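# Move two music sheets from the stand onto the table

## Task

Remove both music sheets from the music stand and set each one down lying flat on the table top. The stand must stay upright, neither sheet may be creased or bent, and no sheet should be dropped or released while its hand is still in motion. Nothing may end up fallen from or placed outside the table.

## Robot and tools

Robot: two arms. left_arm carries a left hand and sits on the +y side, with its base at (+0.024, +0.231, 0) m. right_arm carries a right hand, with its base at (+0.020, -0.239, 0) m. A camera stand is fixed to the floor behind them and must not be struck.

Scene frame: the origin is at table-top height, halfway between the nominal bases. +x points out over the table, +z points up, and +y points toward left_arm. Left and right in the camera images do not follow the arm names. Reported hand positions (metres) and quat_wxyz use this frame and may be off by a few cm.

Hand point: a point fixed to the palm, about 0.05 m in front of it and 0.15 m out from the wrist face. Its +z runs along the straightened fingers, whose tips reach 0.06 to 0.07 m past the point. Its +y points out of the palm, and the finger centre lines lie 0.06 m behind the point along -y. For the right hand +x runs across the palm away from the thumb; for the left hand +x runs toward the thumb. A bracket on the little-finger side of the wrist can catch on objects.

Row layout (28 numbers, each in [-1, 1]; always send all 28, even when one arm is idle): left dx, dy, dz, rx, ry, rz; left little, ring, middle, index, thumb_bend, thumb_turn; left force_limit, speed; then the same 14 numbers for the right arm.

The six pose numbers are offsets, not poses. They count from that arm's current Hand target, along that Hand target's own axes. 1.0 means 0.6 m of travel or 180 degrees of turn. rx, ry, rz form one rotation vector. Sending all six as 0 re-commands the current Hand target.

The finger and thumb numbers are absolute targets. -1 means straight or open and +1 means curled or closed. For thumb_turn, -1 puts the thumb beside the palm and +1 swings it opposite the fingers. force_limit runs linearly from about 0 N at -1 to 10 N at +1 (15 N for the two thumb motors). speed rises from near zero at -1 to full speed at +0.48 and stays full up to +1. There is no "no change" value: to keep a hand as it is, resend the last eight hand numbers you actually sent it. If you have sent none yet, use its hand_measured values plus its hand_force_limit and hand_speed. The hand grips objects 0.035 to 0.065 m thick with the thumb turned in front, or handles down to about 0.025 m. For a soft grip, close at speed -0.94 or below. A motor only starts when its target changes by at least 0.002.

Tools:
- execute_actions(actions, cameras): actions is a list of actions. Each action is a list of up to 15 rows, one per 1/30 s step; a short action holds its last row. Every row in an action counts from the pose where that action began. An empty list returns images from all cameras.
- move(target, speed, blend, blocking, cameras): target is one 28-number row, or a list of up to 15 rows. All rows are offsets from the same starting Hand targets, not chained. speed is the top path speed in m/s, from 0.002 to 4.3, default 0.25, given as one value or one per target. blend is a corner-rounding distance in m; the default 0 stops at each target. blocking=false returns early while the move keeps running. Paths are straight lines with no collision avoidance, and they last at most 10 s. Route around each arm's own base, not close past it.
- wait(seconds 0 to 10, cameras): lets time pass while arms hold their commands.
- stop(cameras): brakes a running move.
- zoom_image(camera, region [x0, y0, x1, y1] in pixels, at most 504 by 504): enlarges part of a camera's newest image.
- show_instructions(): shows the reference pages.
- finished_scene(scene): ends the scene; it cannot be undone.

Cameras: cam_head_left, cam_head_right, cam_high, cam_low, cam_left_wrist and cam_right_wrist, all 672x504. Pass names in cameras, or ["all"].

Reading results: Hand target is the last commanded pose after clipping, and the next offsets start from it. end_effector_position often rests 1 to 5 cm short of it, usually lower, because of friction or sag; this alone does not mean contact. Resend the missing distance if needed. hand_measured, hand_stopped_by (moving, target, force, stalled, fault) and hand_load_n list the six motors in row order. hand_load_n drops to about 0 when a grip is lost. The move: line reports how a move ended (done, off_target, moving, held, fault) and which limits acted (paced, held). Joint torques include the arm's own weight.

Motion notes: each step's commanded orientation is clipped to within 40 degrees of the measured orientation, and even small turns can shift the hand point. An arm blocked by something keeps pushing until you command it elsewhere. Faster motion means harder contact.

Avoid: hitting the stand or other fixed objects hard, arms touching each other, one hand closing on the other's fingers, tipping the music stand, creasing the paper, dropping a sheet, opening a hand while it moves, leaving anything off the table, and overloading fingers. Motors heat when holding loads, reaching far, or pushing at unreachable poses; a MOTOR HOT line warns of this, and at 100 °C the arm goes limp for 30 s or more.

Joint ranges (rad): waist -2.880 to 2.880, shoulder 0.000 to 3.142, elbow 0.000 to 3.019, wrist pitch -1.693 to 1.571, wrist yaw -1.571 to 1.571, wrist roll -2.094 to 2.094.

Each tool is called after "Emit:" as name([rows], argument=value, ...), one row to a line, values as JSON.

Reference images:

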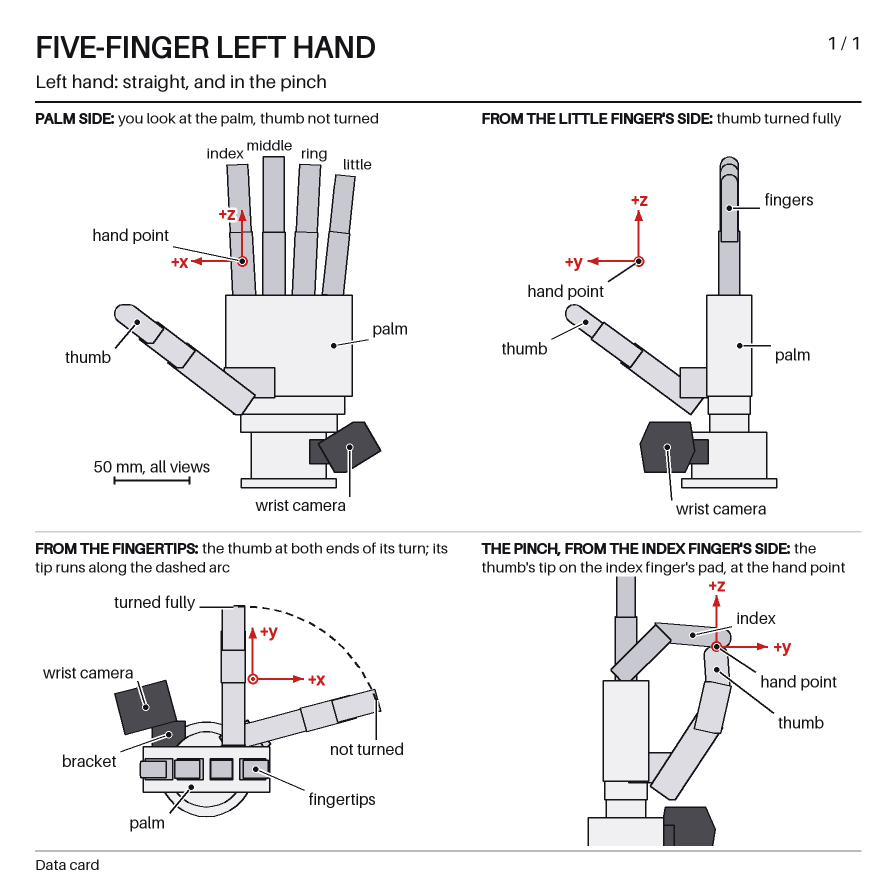

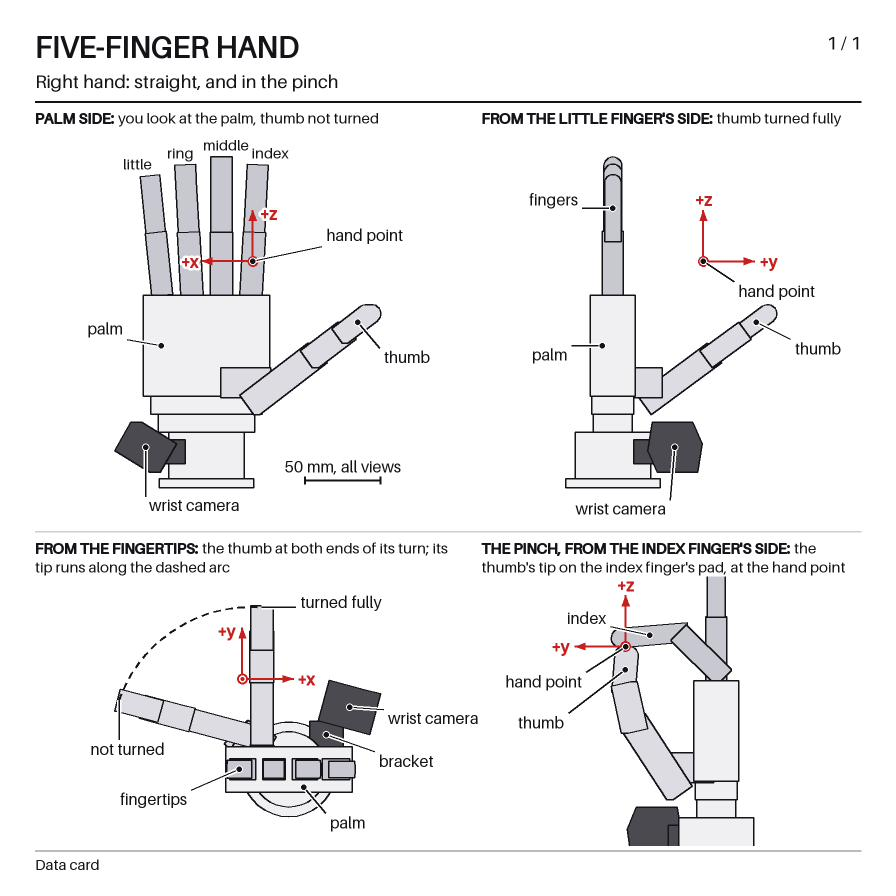

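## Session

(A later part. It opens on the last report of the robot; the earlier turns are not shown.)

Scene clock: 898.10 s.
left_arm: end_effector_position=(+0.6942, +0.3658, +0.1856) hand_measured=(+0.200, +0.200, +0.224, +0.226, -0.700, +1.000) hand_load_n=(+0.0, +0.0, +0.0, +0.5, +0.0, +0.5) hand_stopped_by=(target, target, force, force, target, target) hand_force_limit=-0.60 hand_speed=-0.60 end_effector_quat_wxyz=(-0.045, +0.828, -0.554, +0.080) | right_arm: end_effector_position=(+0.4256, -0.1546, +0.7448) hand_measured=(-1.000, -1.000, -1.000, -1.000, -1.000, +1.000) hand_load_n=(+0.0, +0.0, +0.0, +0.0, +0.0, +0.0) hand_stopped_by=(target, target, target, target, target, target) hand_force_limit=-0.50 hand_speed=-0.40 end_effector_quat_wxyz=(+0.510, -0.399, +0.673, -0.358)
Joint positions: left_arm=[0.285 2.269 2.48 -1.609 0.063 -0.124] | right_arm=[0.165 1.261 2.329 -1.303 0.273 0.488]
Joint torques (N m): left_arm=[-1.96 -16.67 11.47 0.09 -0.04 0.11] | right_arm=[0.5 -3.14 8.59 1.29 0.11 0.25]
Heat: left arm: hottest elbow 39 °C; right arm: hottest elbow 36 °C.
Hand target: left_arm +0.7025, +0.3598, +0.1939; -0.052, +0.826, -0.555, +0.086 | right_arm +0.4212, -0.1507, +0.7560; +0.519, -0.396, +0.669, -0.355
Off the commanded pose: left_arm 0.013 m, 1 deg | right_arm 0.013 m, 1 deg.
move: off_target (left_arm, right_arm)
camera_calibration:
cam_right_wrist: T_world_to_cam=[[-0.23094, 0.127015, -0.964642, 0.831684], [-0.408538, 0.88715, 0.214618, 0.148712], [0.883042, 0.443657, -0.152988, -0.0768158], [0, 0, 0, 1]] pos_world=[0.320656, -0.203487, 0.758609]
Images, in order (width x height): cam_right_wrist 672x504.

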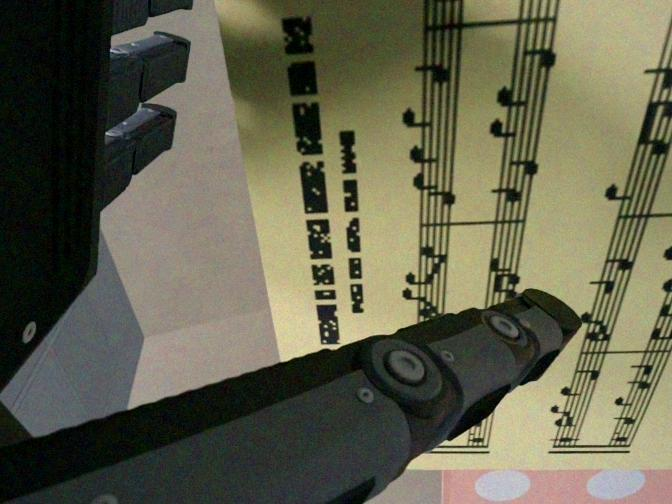

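Emit:
move([
  [0,0,0,0,0,0,0.2,0.2,0.5,0.5,-0.7,1,-0.6,-0.6,0,0,0,0,0,0,-1,-1,0.05,0.05,-1,1,-0.6,-0.6],
  [0,0,0,0,0,0,0.2,0.2,0.5,0.5,-0.7,1,-0.6,-0.6,0,0,0,0,0,0,-1,-1,0.05,0.05,-0.08,1,-0.6,-0.7],
], speed=0.08, cameras=["cam_right_wrist","cam_low"])

Emit:
zoom_image(camera="cam_low", region=[250, 30, 360, 130])

Scene clock: 912.60 s.
left_arm: end_effector_position=(+0.6942, +0.3658, +0.1856) hand_measured=(+0.200, +0.200, +0.224, +0.226, -0.700, +1.000) hand_load_n=(+0.0, +0.0, +0.0, +0.0, +0.0, +0.0) hand_stopped_by=(target, target, force, force, target, target) hand_force_limit=-0.60 hand_speed=-0.60 end_effector_quat_wxyz=(-0.045, +0.828, -0.554, +0.080) | right_arm: end_effector_position=(+0.4256, -0.1546, +0.7448) hand_measured=(-1.000, -1.000, +0.050, +0.050, -0.080, +1.000) hand_load_n=(+0.0, +0.0, +0.0, +0.0, +0.0, +0.0) hand_stopped_by=(target, target, target, target, target, target) hand_force_limit=-0.60 hand_speed=-0.70 end_effector_quat_wxyz=(+0.510, -0.399, +0.673, -0.357)
Joint positions: left_arm=[0.285 2.269 2.48 -1.609 0.063 -0.124] | right_arm=[0.165 1.261 2.329 -1.303 0.273 0.489]
Joint torques (N m): left_arm=[-1.9 -16.62 11.43 0.09 -0.05 0.1] | right_arm=[0.73 -3.25 8.65 1.36 0.09 0.24]
Heat: left arm: hottest elbow 40 °C; right arm: hottest elbow 38 °C.
Hand target: left_arm +0.7025, +0.3598, +0.1939; -0.052, +0.826, -0.555, +0.086 | right_arm +0.4212, -0.1506, +0.7560; +0.520, -0.396, +0.669, -0.355
Off the commanded pose: left_arm 0.013 m, 1 deg | right_arm 0.013 m, 1 deg.
move: off_target (left_arm, right_arm); target 2's new numbers were sent with right_arm's hand 0.013 m and 1 deg from that target
camera_calibration:
cam_right_wrist: T_world_to_cam=[[-0.230875, 0.127828, -0.96455, 0.83176], [-0.408413, 0.88704, 0.215313, 0.148123], [0.883117, 0.443645, -0.152589, -0.0771449], [0, 0, 0, 1]] pos_world=[0.320656, -0.203488, 0.75861]
Images, in order (width x height): cam_low 672x504, cam_right_wrist 672x504.

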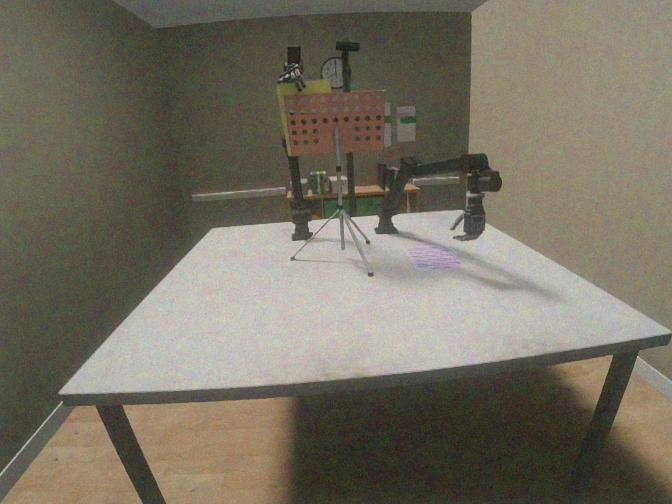

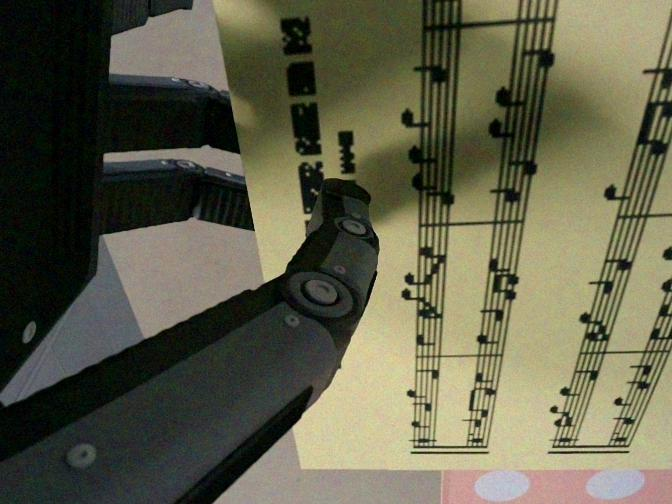

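Scaled by 4.582.

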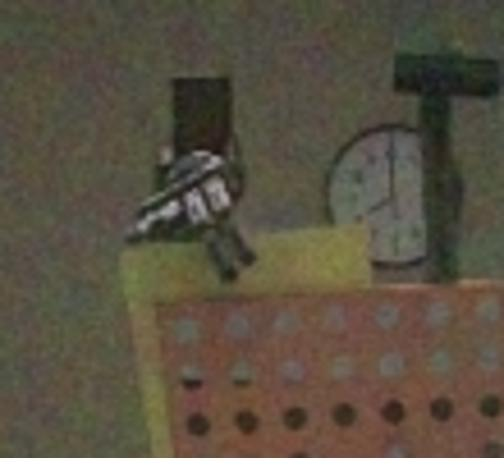

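Emit:
move(target=[0,0,0,0,0,0,0.2,0.2,0.5,0.5,-0.7,1,-0.6,-0.6,0,0,0,0,0,0,-1,-1,0.5,0.5,-0.08,1,-0.6,-0.9], speed=0.08, cameras=["cam_right_wrist","cam_high"])

Scene clock: 918.13 s.
left_arm: end_effector_position=(+0.6942, +0.3658, +0.1856) hand_measured=(+0.200, +0.200, +0.224, +0.226, -0.700, +1.000) hand_load_n=(+0.0, +0.0, +0.0, +0.0, +0.0, +0.0) hand_stopped_by=(target, target, force, force, target, target) hand_force_limit=-0.60 hand_speed=-0.60 end_effector_quat_wxyz=(-0.045, +0.828, -0.554, +0.080) | right_arm: end_effector_position=(+0.4256, -0.1546, +0.7448) hand_measured=(-1.000, -1.000, +0.234, +0.234, -0.080, +1.000) hand_load_n=(+0.0, +0.0, +5.0, +3.0, +1.0, +0.0) hand_stopped_by=(target, target, force, force, target, target) hand_force_limit=-0.60 hand_speed=-0.90 end_effector_quat_wxyz=(+0.510, -0.399, +0.673, -0.357)
Joint positions: left_arm=[0.285 2.269 2.48 -1.609 0.063 -0.124] | right_arm=[0.165 1.261 2.329 -1.303 0.273 0.489]
Joint torques (N m): left_arm=[-2.02 -16.62 11.43 0.06 -0.04 0.11] | right_arm=[0.79 -3.14 8.68 1.35 0.09 0.25]
Heat: left arm: hottest elbow 40 °C; right arm: hottest elbow 38 °C.
Hand target: left_arm +0.7025, +0.3598, +0.1939; -0.052, +0.826, -0.555, +0.086 | right_arm +0.4212, -0.1506, +0.7560; +0.520, -0.396, +0.669, -0.355
Off the commanded pose: left_arm 0.013 m, 1 deg | right_arm 0.013 m, 1 deg.
move: off_target (left_arm, right_arm)
camera_calibration:
cam_right_wrist: T_world_to_cam=[[-0.230875, 0.127828, -0.96455, 0.83176], [-0.408413, 0.88704, 0.215313, 0.148123], [0.883117, 0.443645, -0.152589, -0.0771449], [0, 0, 0, 1]] pos_world=[0.320656, -0.203488, 0.75861]
Images, in order (width x height): cam_high 672x504, cam_right_wrist 672x504.

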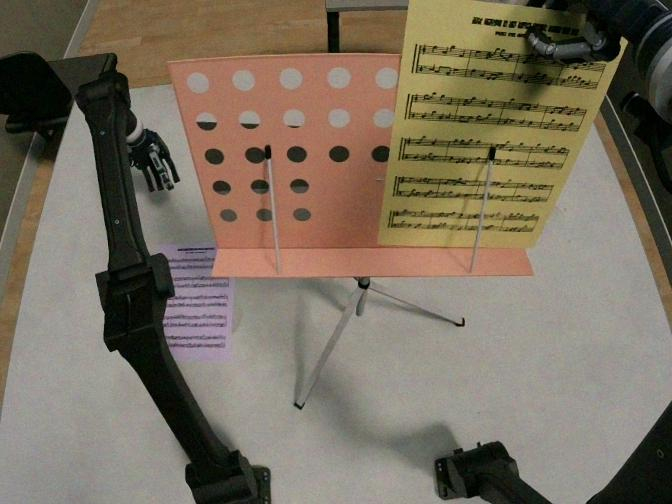

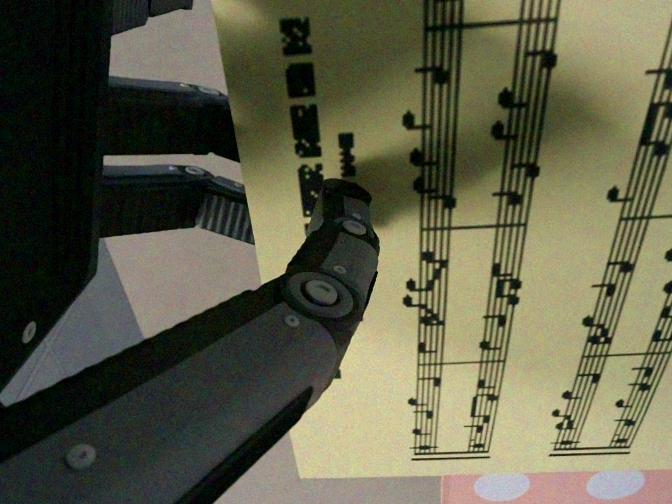

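Emit:
move(target=[0,0,0,0,0,0,0.2,0.2,0.5,0.5,-0.7,1,-0.6,-0.6,-0.0162,-0.0335,-0.0012,0,0,0,-1,-1,0.5,0.5,-0.08,1,-0.6,-0.9], speed=0.04, cameras=["cam_right_wrist","cam_high"])

Scene clock: 934.17 s.
left_arm: end_effector_position=(+0.6942, +0.3658, +0.1856) hand_measured=(+0.200, +0.200, +0.224, +0.226, -0.700, +1.000) hand_load_n=(+0.0, +0.0, +0.0, +0.0, +0.0, +0.0) hand_stopped_by=(target, target, force, force, target, target) hand_force_limit=-0.60 hand_speed=-0.60 end_effector_quat_wxyz=(-0.045, +0.828, -0.554, +0.080) | right_arm: end_effector_position=(+0.4296, -0.1538, +0.7687) hand_measured=(-1.000, -1.000, +0.234, +0.234, -0.080, +1.000) hand_load_n=(+0.0, +0.0, +5.0, +3.0, +1.0, +0.0) hand_stopped_by=(target, target, force, force, target, target) hand_force_limit=-0.60 hand_speed=-0.90 end_effector_quat_wxyz=(+0.510, -0.399, +0.673, -0.357)
Joint positions: left_arm=[0.285 2.269 2.48 -1.609 0.063 -0.124] | right_arm=[0.165 1.385 2.58 -1.429 0.273 0.489]
Joint torques (N m): left_arm=[-1.96 -16.67 11.44 0.09 -0.04 0.11] | right_arm=[0.44 -4.07 7.61 1.42 -0.02 0.24]
Heat: left arm: hottest elbow 40 °C; right arm: hottest elbow 39 °C.
Hand target: left_arm +0.7025, +0.3598, +0.1939; -0.052, +0.826, -0.555, +0.086 | right_arm +0.4252, -0.1506, +0.7780; +0.520, -0.396, +0.669, -0.355
Off the commanded pose: left_arm 0.013 m, 1 deg | right_arm 0.011 m, 1 deg.
move: off_target (left_arm, right_arm)
camera_calibration:
cam_right_wrist: T_world_to_cam=[[-0.230875, 0.127828, -0.96455, 0.855634], [-0.408413, 0.88704, 0.215313, 0.143901], [0.883117, 0.443645, -0.152589, -0.0773854], [0, 0, 0, 1]] pos_world=[0.324656, -0.202688, 0.78251]
Images, in order (width x height): cam_high 672x504, cam_right_wrist 672x504.

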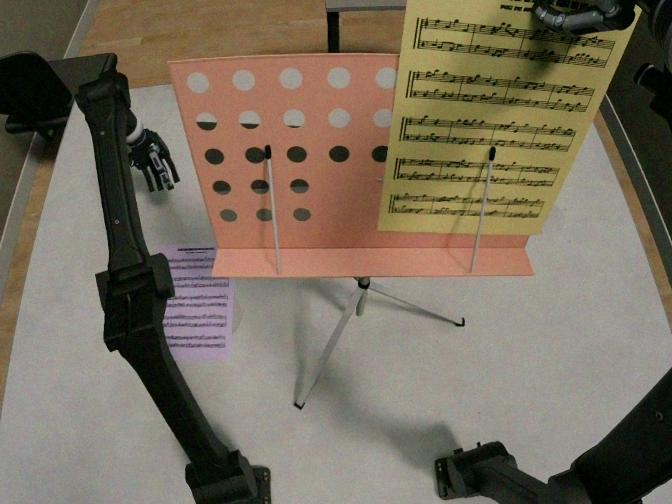

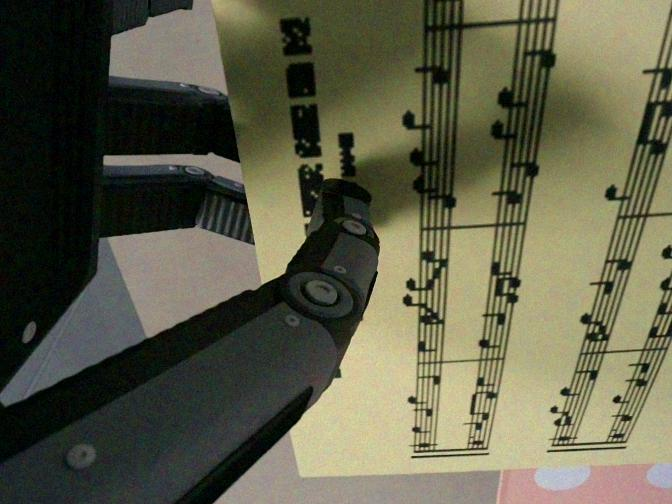

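Emit:
move(target=[0,0,0,0,0,0,0.2,0.2,0.5,0.5,-0.7,1,-0.6,-0.6,0.2735,-0.126,-0.0068,0,0,0,-1,-1,0.5,0.5,-0.08,1,-0.6,-0.9], speed=0.06, cameras=["cam_right_wrist","cam_high","cam_head_left"])

Scene clock: 947.70 s.
left_arm: end_effector_position=(+0.6942, +0.3658, +0.1856) hand_measured=(+0.200, +0.200, +0.224, +0.226, -0.700, +1.000) hand_load_n=(+0.0, +0.0, +0.0, +0.0, +0.0, +0.5) hand_stopped_by=(target, target, force, force, target, target) hand_force_limit=-0.60 hand_speed=-0.60 end_effector_quat_wxyz=(-0.045, +0.828, -0.554, +0.080) | right_arm: end_effector_position=(+0.4125, -0.3276, +0.7729) hand_measured=(-1.000, -1.000, +0.234, +0.234, -0.080, +1.000) hand_load_n=(+0.0, +0.0, +5.0, +2.5, +1.0, +0.0) hand_stopped_by=(target, target, force, force, target, target) hand_force_limit=-0.60 hand_speed=-0.90 end_effector_quat_wxyz=(+0.521, -0.395, +0.672, -0.347)
Joint positions: left_arm=[0.285 2.269 2.48 -1.609 0.063 -0.124] | right_arm=[-0.601 1.448 2.665 -1.465 -0.493 0.333]
Joint torques (N m): left_arm=[-2.02 -16.73 11.45 0.08 -0.05 0.11] | right_arm=[-0.91 -4.78 7.12 1.31 -0.28 0.04]
Heat: left arm: hottest elbow 40 °C; right arm: hottest elbow 38 °C.
Hand target: left_arm +0.7025, +0.3598, +0.1939; -0.052, +0.826, -0.555, +0.086 | right_arm +0.4092, -0.3307, +0.7778; +0.519, -0.396, +0.669, -0.355
Off the commanded pose: left_arm 0.013 m, 1 deg | right_arm 0.007 m, 1 deg.
move: off_target (left_arm)
camera_calibration:
cam_right_wrist: T_world_to_cam=[[-0.224191, 0.150478, -0.962858, 0.881282], [-0.422281, 0.875436, 0.235139, 0.276793], [0.878304, 0.459313, -0.132721, 0.00720136], [0, 0, 0, 1]] pos_world=[0.308135, -0.378236, 0.78442]
Images, in order (width x height): cam_head_left 672x504, cam_high 672x504, cam_right_wrist 672x504.

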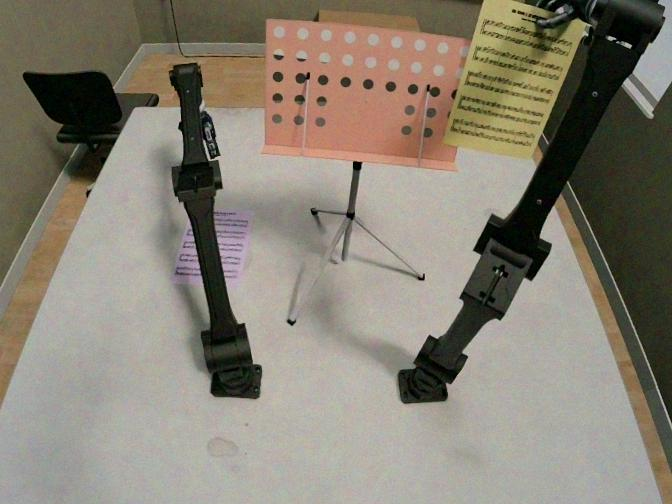

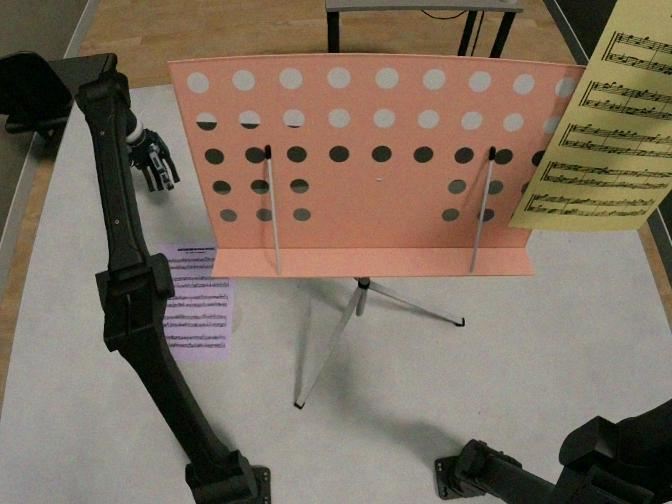

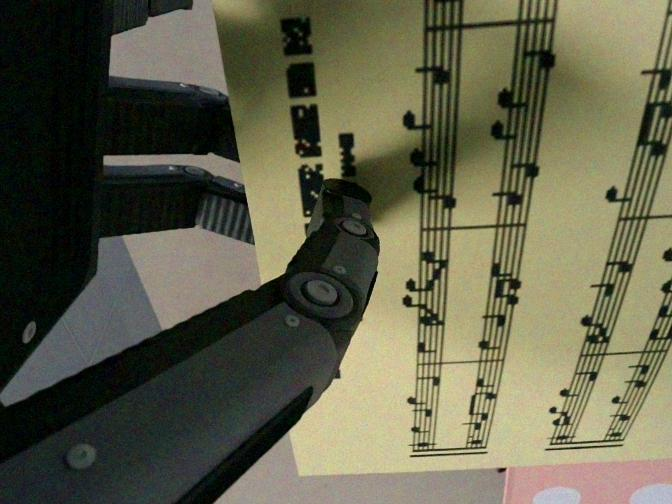

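Emit:
move([
  [0,0,0,0,0,0,0.2,0.2,0.5,0.5,-0.7,1,-0.6,-0.6,0.1628,-0.0148,-0.0443,0,0,0,0.15,0.15,0.5,0.5,-0.08,1,-0.6,-0.6],
  [0,0,0,0,0,0,0.2,0.2,0.5,0.5,-0.7,1,-0.6,-0.6,0.5705,0.5447,0.1097,0,0,0,0.15,0.15,0.5,0.5,-0.08,1,-0.6,-0.6],
], speed=[0.08,0.12], blend=[0.02,0], cameras=["cam_right_wrist","cam_high","cam_low","cam_head_right"])

Scene clock: 968.73 s.
left_arm: end_effector_position=(+0.6942, +0.3658, +0.1856) hand_measured=(+0.200, +0.200, +0.224, +0.226, -0.700, +1.000) hand_load_n=(+0.0, +0.0, +0.0, +0.0, +0.0, +0.0) hand_stopped_by=(target, target, force, force, target, target) hand_force_limit=-0.60 hand_speed=-0.60 end_effector_quat_wxyz=(-0.045, +0.828, -0.554, +0.080) | right_arm: end_effector_position=(+0.3738, -0.4943, +0.3412) hand_measured=(+0.150, +0.150, +0.234, +0.234, -0.080, +1.000) hand_load_n=(+0.0, +0.0, +5.5, +3.0, +1.0, +0.0) hand_stopped_by=(target, target, force, force, target, target) hand_force_limit=-0.60 hand_speed=-0.60 end_effector_quat_wxyz=(+0.523, -0.398, +0.667, -0.351)
Joint positions: left_arm=[0.285 2.269 2.48 -1.609 0.063 -0.124] | right_arm=[-1.092 1.058 0.939 -0.254 -0.966 0.131]
Joint torques (N m): left_arm=[-1.96 -16.62 11.43 0.09 -0.05 0.11] | right_arm=[-0.97 -5.25 8.46 2.17 -0.44 0.05]
Heat: left arm: hottest elbow 40 °C; right arm: hottest elbow 38 °C.
Hand target: left_arm +0.7025, +0.3598, +0.1939; -0.052, +0.826, -0.555, +0.086 | right_arm +0.3705, -0.5001, +0.3327; +0.520, -0.396, +0.669, -0.355
Off the commanded pose: left_arm 0.013 m, 1 deg | right_arm 0.011 m, 1 deg.
move: off_target (left_arm, right_arm)
camera_calibration:
cam_right_wrist: T_world_to_cam=[[-0.21563, 0.139107, -0.966516, 0.474454], [-0.427864, 0.876263, 0.221573, 0.51493], [0.877745, 0.461315, -0.12943, 0.0605035], [0, 0, 0, 1]] pos_world=[0.26952, -0.545125, 0.352303]
Images, in order (width x height): cam_head_right 672x504, cam_high 672x504, cam_low 672x504, cam_right_wrist 672x504.

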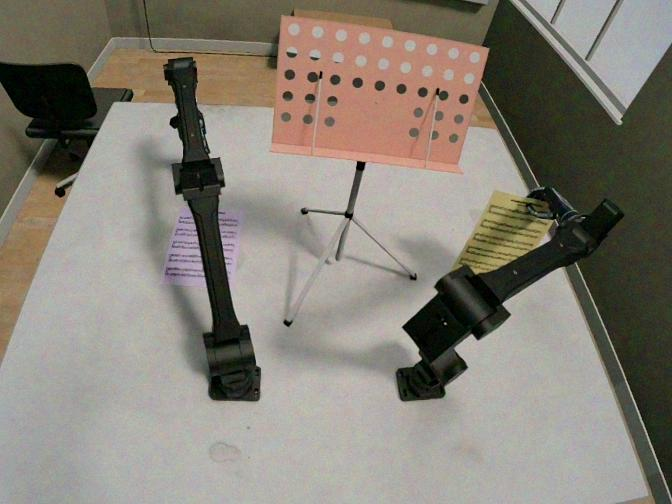

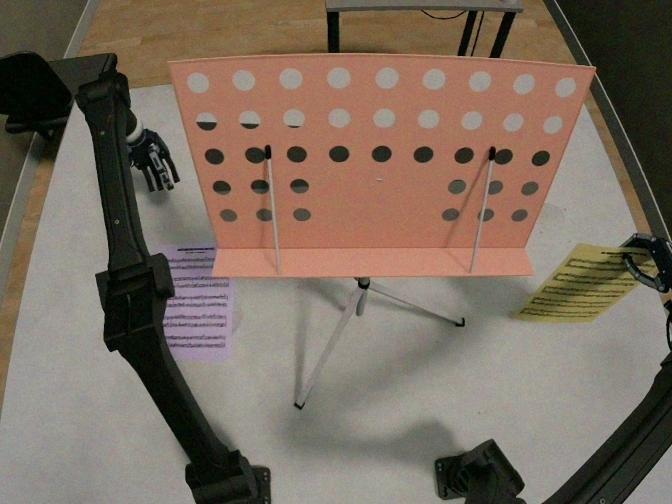

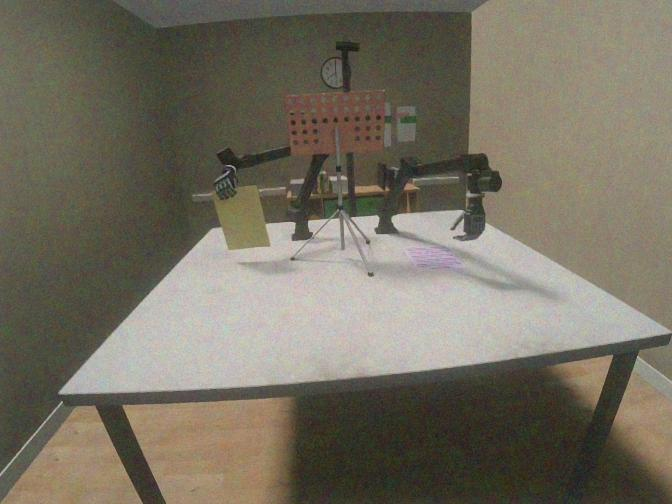

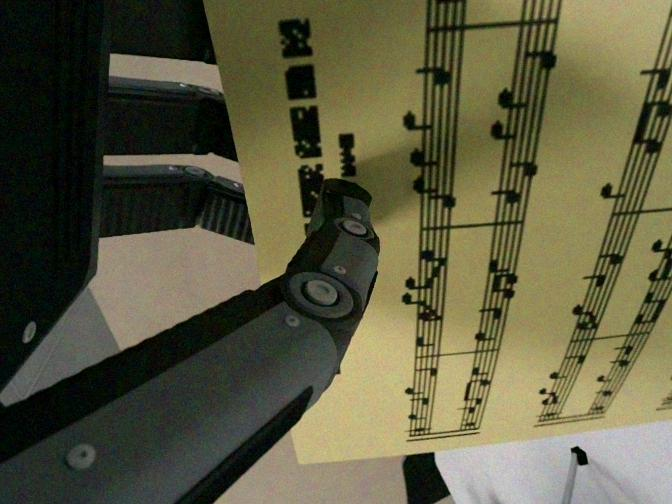

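Emit:
zoom_image(camera="cam_low", region=[190, 150, 310, 270])

Emit:
zoom_image(camera="cam_head_right", region=[430, 160, 630, 320])

Scaled by 4.200.

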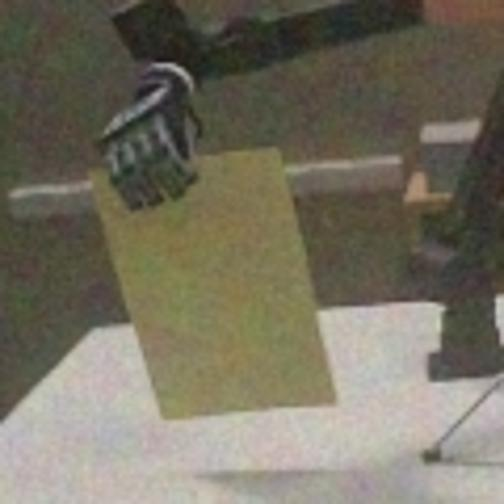

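Scaled by 2.520.

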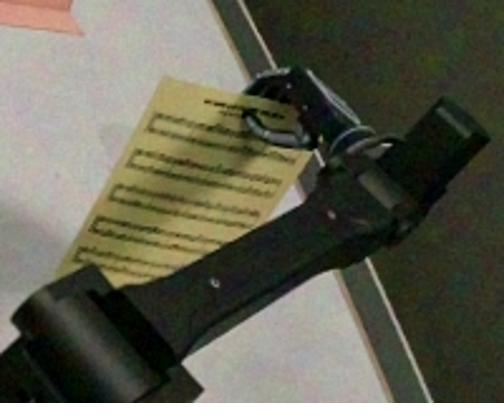

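Emit:
move([
  [0,0,0,0,0,0,0.2,0.2,0.5,0.5,-0.7,1,-0.6,-0.6,0.039,0.105,0.1633,-0.0906,0.0423,0,0.15,0.15,0.5,0.5,-0.08,1,-0.6,-0.6],
  [0,0,0,0,0,0,0.2,0.2,0.5,0.5,-0.7,1,-0.6,-0.6,0.0628,0.1748,0.3065,-0.1913,0.0893,0,0.15,0.15,0.5,0.5,-0.08,1,-0.6,-0.6],
  [0,0,0,0,0,0,0.2,0.2,0.5,0.5,-0.7,1,-0.6,-0.6,0.1012,0.2697,0.4098,-0.2819,0.1316,0,0.15,0.15,0.5,0.5,-0.08,1,-0.6,-0.6],
], speed=0.1, blend=[0.02,0.02,0], cameras=["cam_right_wrist","cam_high","cam_low","cam_head_right"])

Emit:
zoom_image(camera="cam_low", region=[190, 180, 310, 300])

Scene clock: 1003.93 s.
left_arm: end_effector_position=(+0.6942, +0.3658, +0.1856) hand_measured=(+0.200, +0.200, +0.224, +0.226, -0.700, +1.000) hand_load_n=(+0.0, +0.0, +0.0, +0.0, +0.0, +0.0) hand_stopped_by=(target, target, force, force, target, target) hand_force_limit=-0.60 hand_speed=-0.60 end_effector_quat_wxyz=(-0.045, +0.828, -0.554, +0.080) | right_arm: end_effector_position=(+0.5546, -0.4959, +0.1002) hand_measured=(+0.150, +0.150, +0.234, +0.234, -0.080, +1.000) hand_load_n=(+0.0, +0.0, +5.0, +3.0, +1.0, +0.0) hand_stopped_by=(target, target, force, force, target, target) hand_force_limit=-0.60 hand_speed=-0.60 end_effector_quat_wxyz=(+0.151, -0.498, +0.849, -0.095)
Joint positions: left_arm=[0.285 2.269 2.48 -1.609 0.063 -0.124] | right_arm=[-0.593 1.874 1.595 -0.977 -0.176 -0.016]
Joint torques (N m): left_arm=[-1.96 -16.62 11.44 0.08 -0.05 0.11] | right_arm=[0.91 -16.44 12.97 0.24 -0.11 0.21]
Heat: left arm: hottest elbow 41 °C; right arm: hottest elbow 40 °C.
Hand target: left_arm +0.7025, +0.3598, +0.1939; -0.052, +0.826, -0.555, +0.086 | right_arm +0.5754, -0.5000, +0.1129; +0.157, -0.500, +0.845, -0.107
Off the commanded pose: left_arm 0.013 m, 1 deg | right_arm 0.025 m, 2 deg.
move: off_target (left_arm, right_arm)
camera_calibration:
cam_right_wrist: T_world_to_cam=[[-0.92444, 0.192672, -0.329071, 0.636562], [-0.0119976, 0.84784, 0.530117, 0.371518], [0.381138, 0.49401, -0.781465, 0.228337], [0, 0, 0, 1]] pos_world=[0.505893, -0.550437, 0.190964]
Images, in order (width x height): cam_head_right 672x504, cam_high 672x504, cam_low 672x504, cam_right_wrist 672x504.

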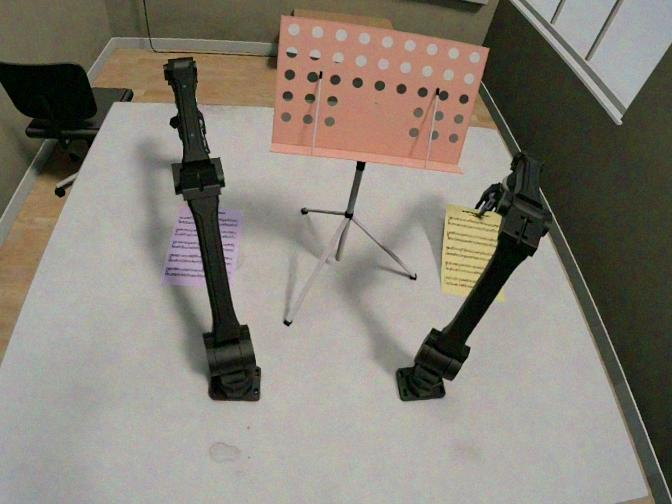

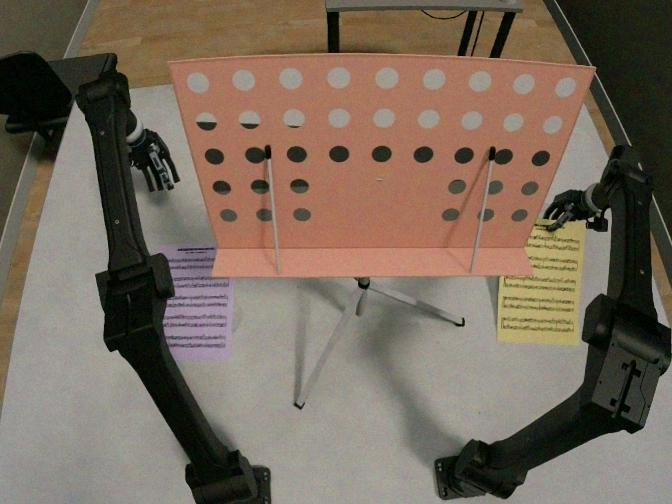

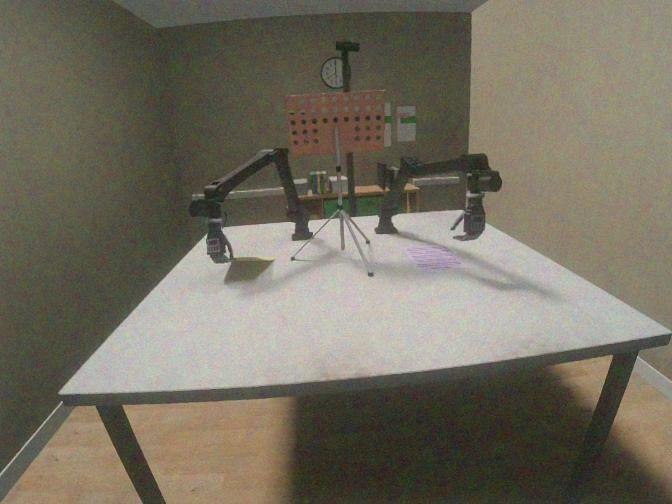

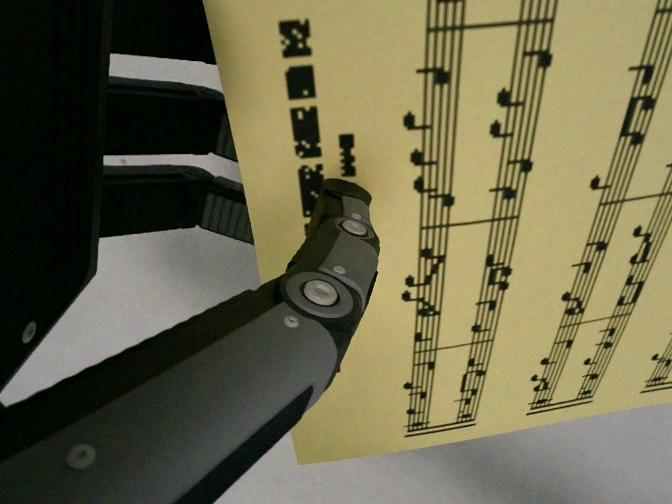

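Scaled by 4.200.

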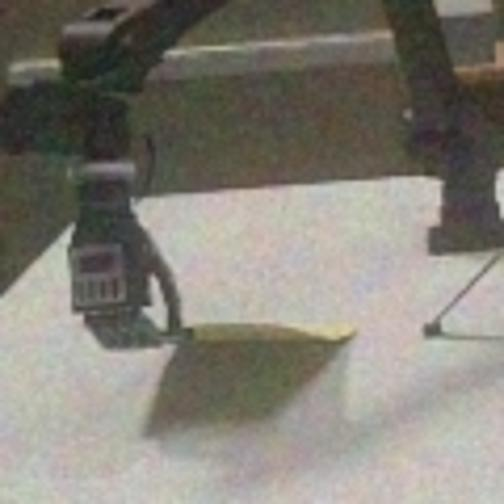

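Emit:
move([
  [0,0,0,0,0,0,0.2,0.2,0.5,0.5,-0.7,1,-0.6,-0.6,0.0007,0.0043,0.0595,-0.0403,0.0188,0,0.15,0.15,0.5,0.5,-0.08,1,-0.6,-0.6],
  [0,0,0,0,0,0,0.2,0.2,0.5,0.5,-0.7,1,-0.6,-0.6,0.0045,0.0128,0.0933,-0.0503,0.0236,0,0.15,0.15,0.5,0.5,-0.08,1,-0.6,-0.6],
], speed=0.06, blend=[0.01,0], cameras=["cam_right_wrist","cam_high","cam_low"])

Emit:
zoom_image(camera="cam_low", region=[190, 200, 290, 300])

Scene clock: 1023.57 s.
left_arm: end_effector_position=(+0.6942, +0.3658, +0.1856) hand_measured=(+0.200, +0.200, +0.224, +0.226, -0.700, +1.000) hand_load_n=(+0.0, +0.0, +0.0, +0.5, +0.0, -0.5) hand_stopped_by=(target, target, force, force, target, target) hand_force_limit=-0.60 hand_speed=-0.60 end_effector_quat_wxyz=(-0.045, +0.828, -0.554, +0.080) | right_arm: end_effector_position=(+0.5683, -0.4983, +0.0498) hand_measured=(+0.150, +0.150, +0.234, +0.234, -0.080, +1.000) hand_load_n=(+0.0, +0.0, +5.0, +3.0, +1.0, -0.5) hand_stopped_by=(target, target, force, force, target, target) hand_force_limit=-0.60 hand_speed=-0.60 end_effector_quat_wxyz=(+0.080, -0.505, +0.858, -0.048)
Joint positions: left_arm=[0.285 2.269 2.48 -1.609 0.063 -0.124] | right_arm=[-0.559 2.05 1.745 -1.103 -0.092 -0.005]
Joint torques (N m): left_arm=[-1.96 -16.67 11.44 0.09 -0.05 0.11] | right_arm=[0.97 -18.61 12.38 0.1 -0.03 0.25]
Motor temperatures (°C): left_arm=[22 38 41 23 25 23] | right_arm=[24 26 46 25 24 25]
Heat: left arm: hottest elbow 41 °C; right arm: hottest elbow 46 °C.
Hand target: left_arm +0.7025, +0.3598, +0.1939; -0.052, +0.826, -0.555, +0.086 | right_arm +0.5889, -0.5001, +0.0580; +0.086, -0.506, +0.856, -0.059
Off the commanded pose: left_arm 0.013 m, 1 deg | right_arm 0.022 m, 1 deg.
move: off_target (left_arm, right_arm)
camera_calibration:
cam_right_wrist: T_world_to_cam=[[-0.967511, 0.191518, -0.165052, 0.648801], [0.0759538, 0.842846, 0.532767, 0.347853], [0.241148, 0.502922, -0.83001, 0.271423], [0, 0, 0, 1]] pos_world=[0.535849, -0.553948, 0.147046]
Images, in order (width x height): cam_high 672x504, cam_low 672x504, cam_right_wrist 672x504.

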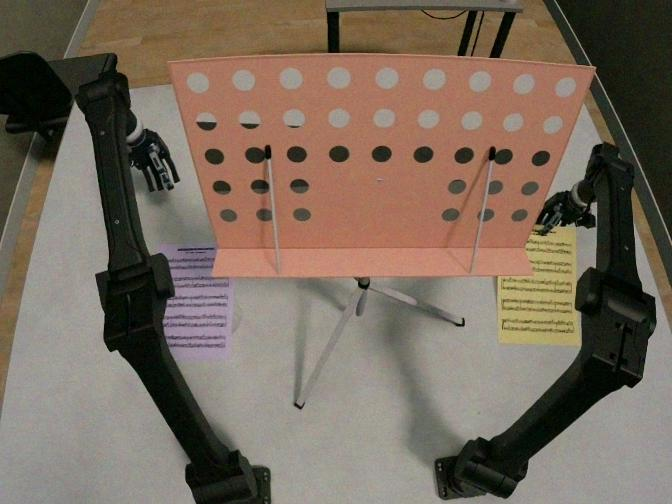

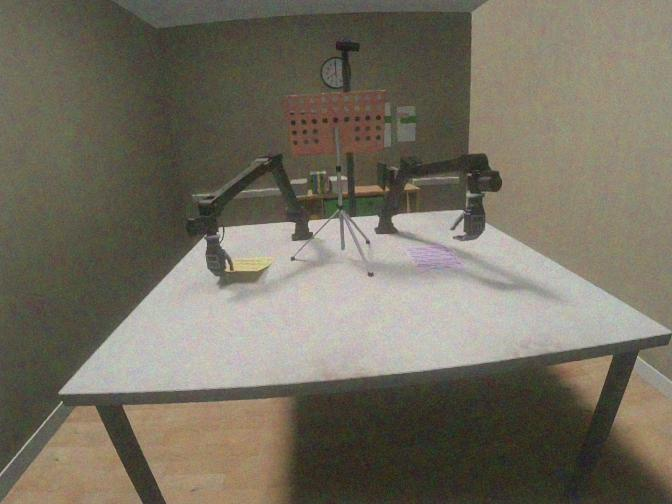

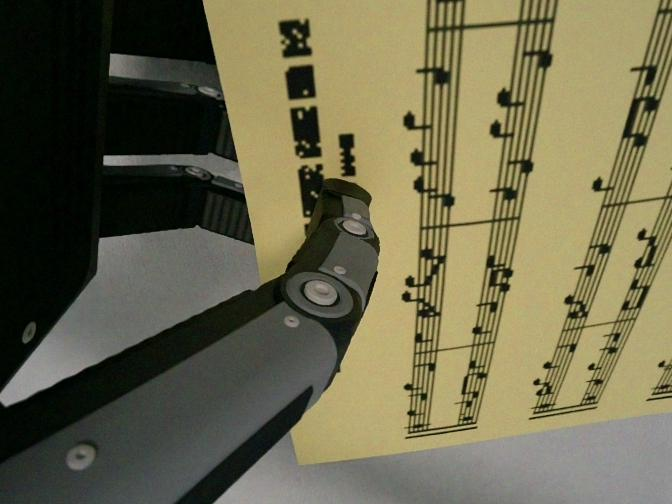

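Scaled by 5.040.

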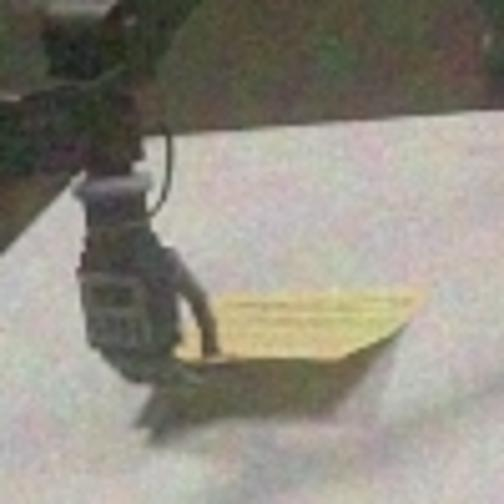

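Emit:
move(target=[0,0,0,0,0,0,0.2,0.2,0.5,0.5,-0.7,1,-0.6,-0.6,0.0018,0.0038,0.0195,0,0,0,0.15,0.15,0.5,0.5,-0.08,1,-0.6,-0.6], speed=0.03, cameras=["cam_low"])

Emit:
zoom_image(camera="cam_low", region=[190, 200, 290, 300])

Scene clock: 1031.83 s.
left_arm: end_effector_position=(+0.6942, +0.3658, +0.1856) hand_measured=(+0.200, +0.200, +0.224, +0.226, -0.700, +1.000) hand_load_n=(+0.0, +0.0, +0.5, +0.0, -0.5, +0.0) hand_stopped_by=(target, target, force, force, target, target) hand_force_limit=-0.60 hand_speed=-0.60 end_effector_quat_wxyz=(-0.045, +0.828, -0.554, +0.080) | right_arm: end_effector_position=(+0.5688, -0.4986, +0.0478) hand_measured=(+0.150, +0.150, +0.234, +0.234, -0.080, +1.000) hand_load_n=(+0.0, +0.0, +5.0, +3.0, +0.5, +0.0) hand_stopped_by=(target, target, force, force, target, target) hand_force_limit=-0.60 hand_speed=-0.60 end_effector_quat_wxyz=(+0.080, -0.505, +0.858, -0.047)
Joint positions: left_arm=[0.285 2.269 2.48 -1.609 0.063 -0.124] | right_arm=[-0.559 2.054 1.746 -1.101 -0.092 -0.005]
Joint torques (N m): left_arm=[-2.02 -16.56 11.43 0.08 -0.04 0.11] | right_arm=[0.73 -18.2 11.37 0.96 -0.04 0.29]
Heat: left arm: hottest elbow 41 °C; right arm: hottest elbow 48 °C.
Hand target: left_arm +0.7025, +0.3598, +0.1939; -0.052, +0.826, -0.555, +0.086 | right_arm +0.5889, -0.5001, +0.0460; +0.086, -0.506, +0.856, -0.059
Off the commanded pose: left_arm 0.013 m, 1 deg | right_arm 0.020 m, 2 deg.
move: off_target (left_arm, right_arm)
Images, in order (width x height): cam_low 672x504.

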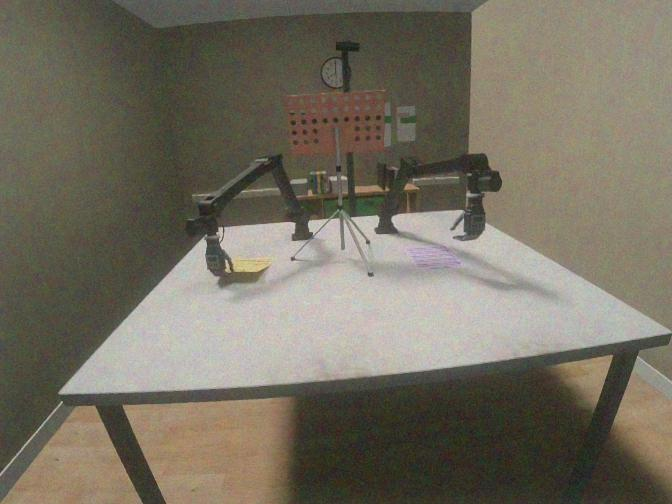

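Scaled by 5.040.

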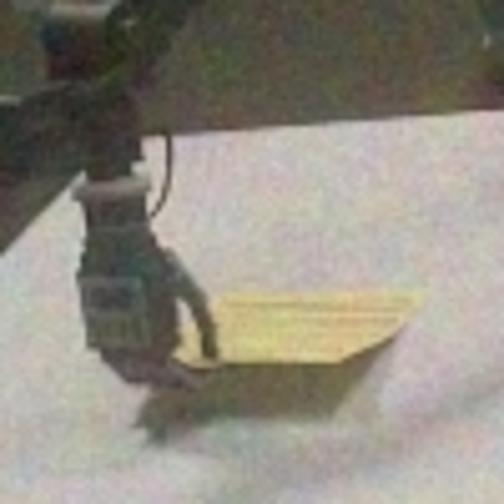

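Emit:
move(target=[0,0,0,0,0,0,0.2,0.2,0.5,0.5,-0.7,1,-0.6,-0.6,0.0012,0.0025,0.013,0,0,0,0.15,0.15,0.5,0.5,-0.08,1,-0.6,-0.6], speed=0.03, cameras=["cam_low"])

Emit:
zoom_image(camera="cam_low", region=[190, 200, 290, 300])

Scene clock: 1045.37 s.
left_arm: end_effector_position=(+0.6942, +0.3658, +0.1856) hand_measured=(+0.200, +0.200, +0.224, +0.226, -0.700, +1.000) hand_load_n=(+0.0, +0.5, +0.5, +0.0, +0.0, +0.0) hand_stopped_by=(target, target, force, force, target, target) hand_force_limit=-0.60 hand_speed=-0.60 end_effector_quat_wxyz=(-0.045, +0.828, -0.554, +0.080) | right_arm: end_effector_position=(+0.5721, -0.5005, +0.0429) hand_measured=(+0.150, +0.150, +0.234, +0.234, -0.080, +1.000) hand_load_n=(+0.0, +0.0, +5.5, +3.0, +1.0, -0.5) hand_stopped_by=(target, target, force, force, target, target) hand_force_limit=-0.60 hand_speed=-0.60 end_effector_quat_wxyz=(+0.082, -0.505, +0.858, -0.051)
Joint positions: left_arm=[0.285 2.269 2.48 -1.609 0.063 -0.124] | right_arm=[-0.559 2.062 1.746 -1.084 -0.092 -0.005]
Joint torques (N m): left_arm=[-1.96 -16.62 11.44 0.09 -0.05 0.11] | right_arm=[0.85 -18.43 10.66 0.96 -0.04 0.25]
Heat: left arm: hottest elbow 41 °C; right arm: hottest elbow 49 °C.
Hand target: left_arm +0.7025, +0.3598, +0.1939; -0.052, +0.826, -0.555, +0.086 | right_arm +0.5889, -0.5001, +0.0381; +0.086, -0.506, +0.856, -0.059
Off the commanded pose: left_arm 0.013 m, 1 deg | right_arm 0.017 m, 1 deg.
move: off_target (left_arm, right_arm)
Images, in order (width x height): cam_low 672x504.

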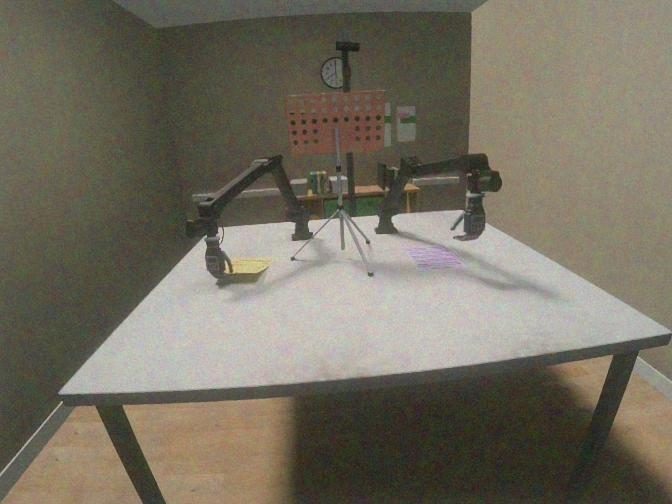

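Scaled by 5.040.

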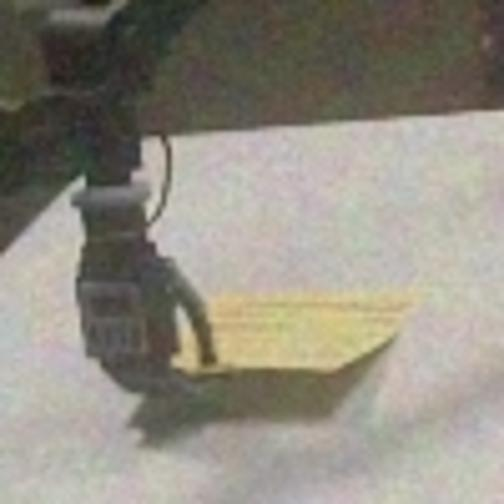

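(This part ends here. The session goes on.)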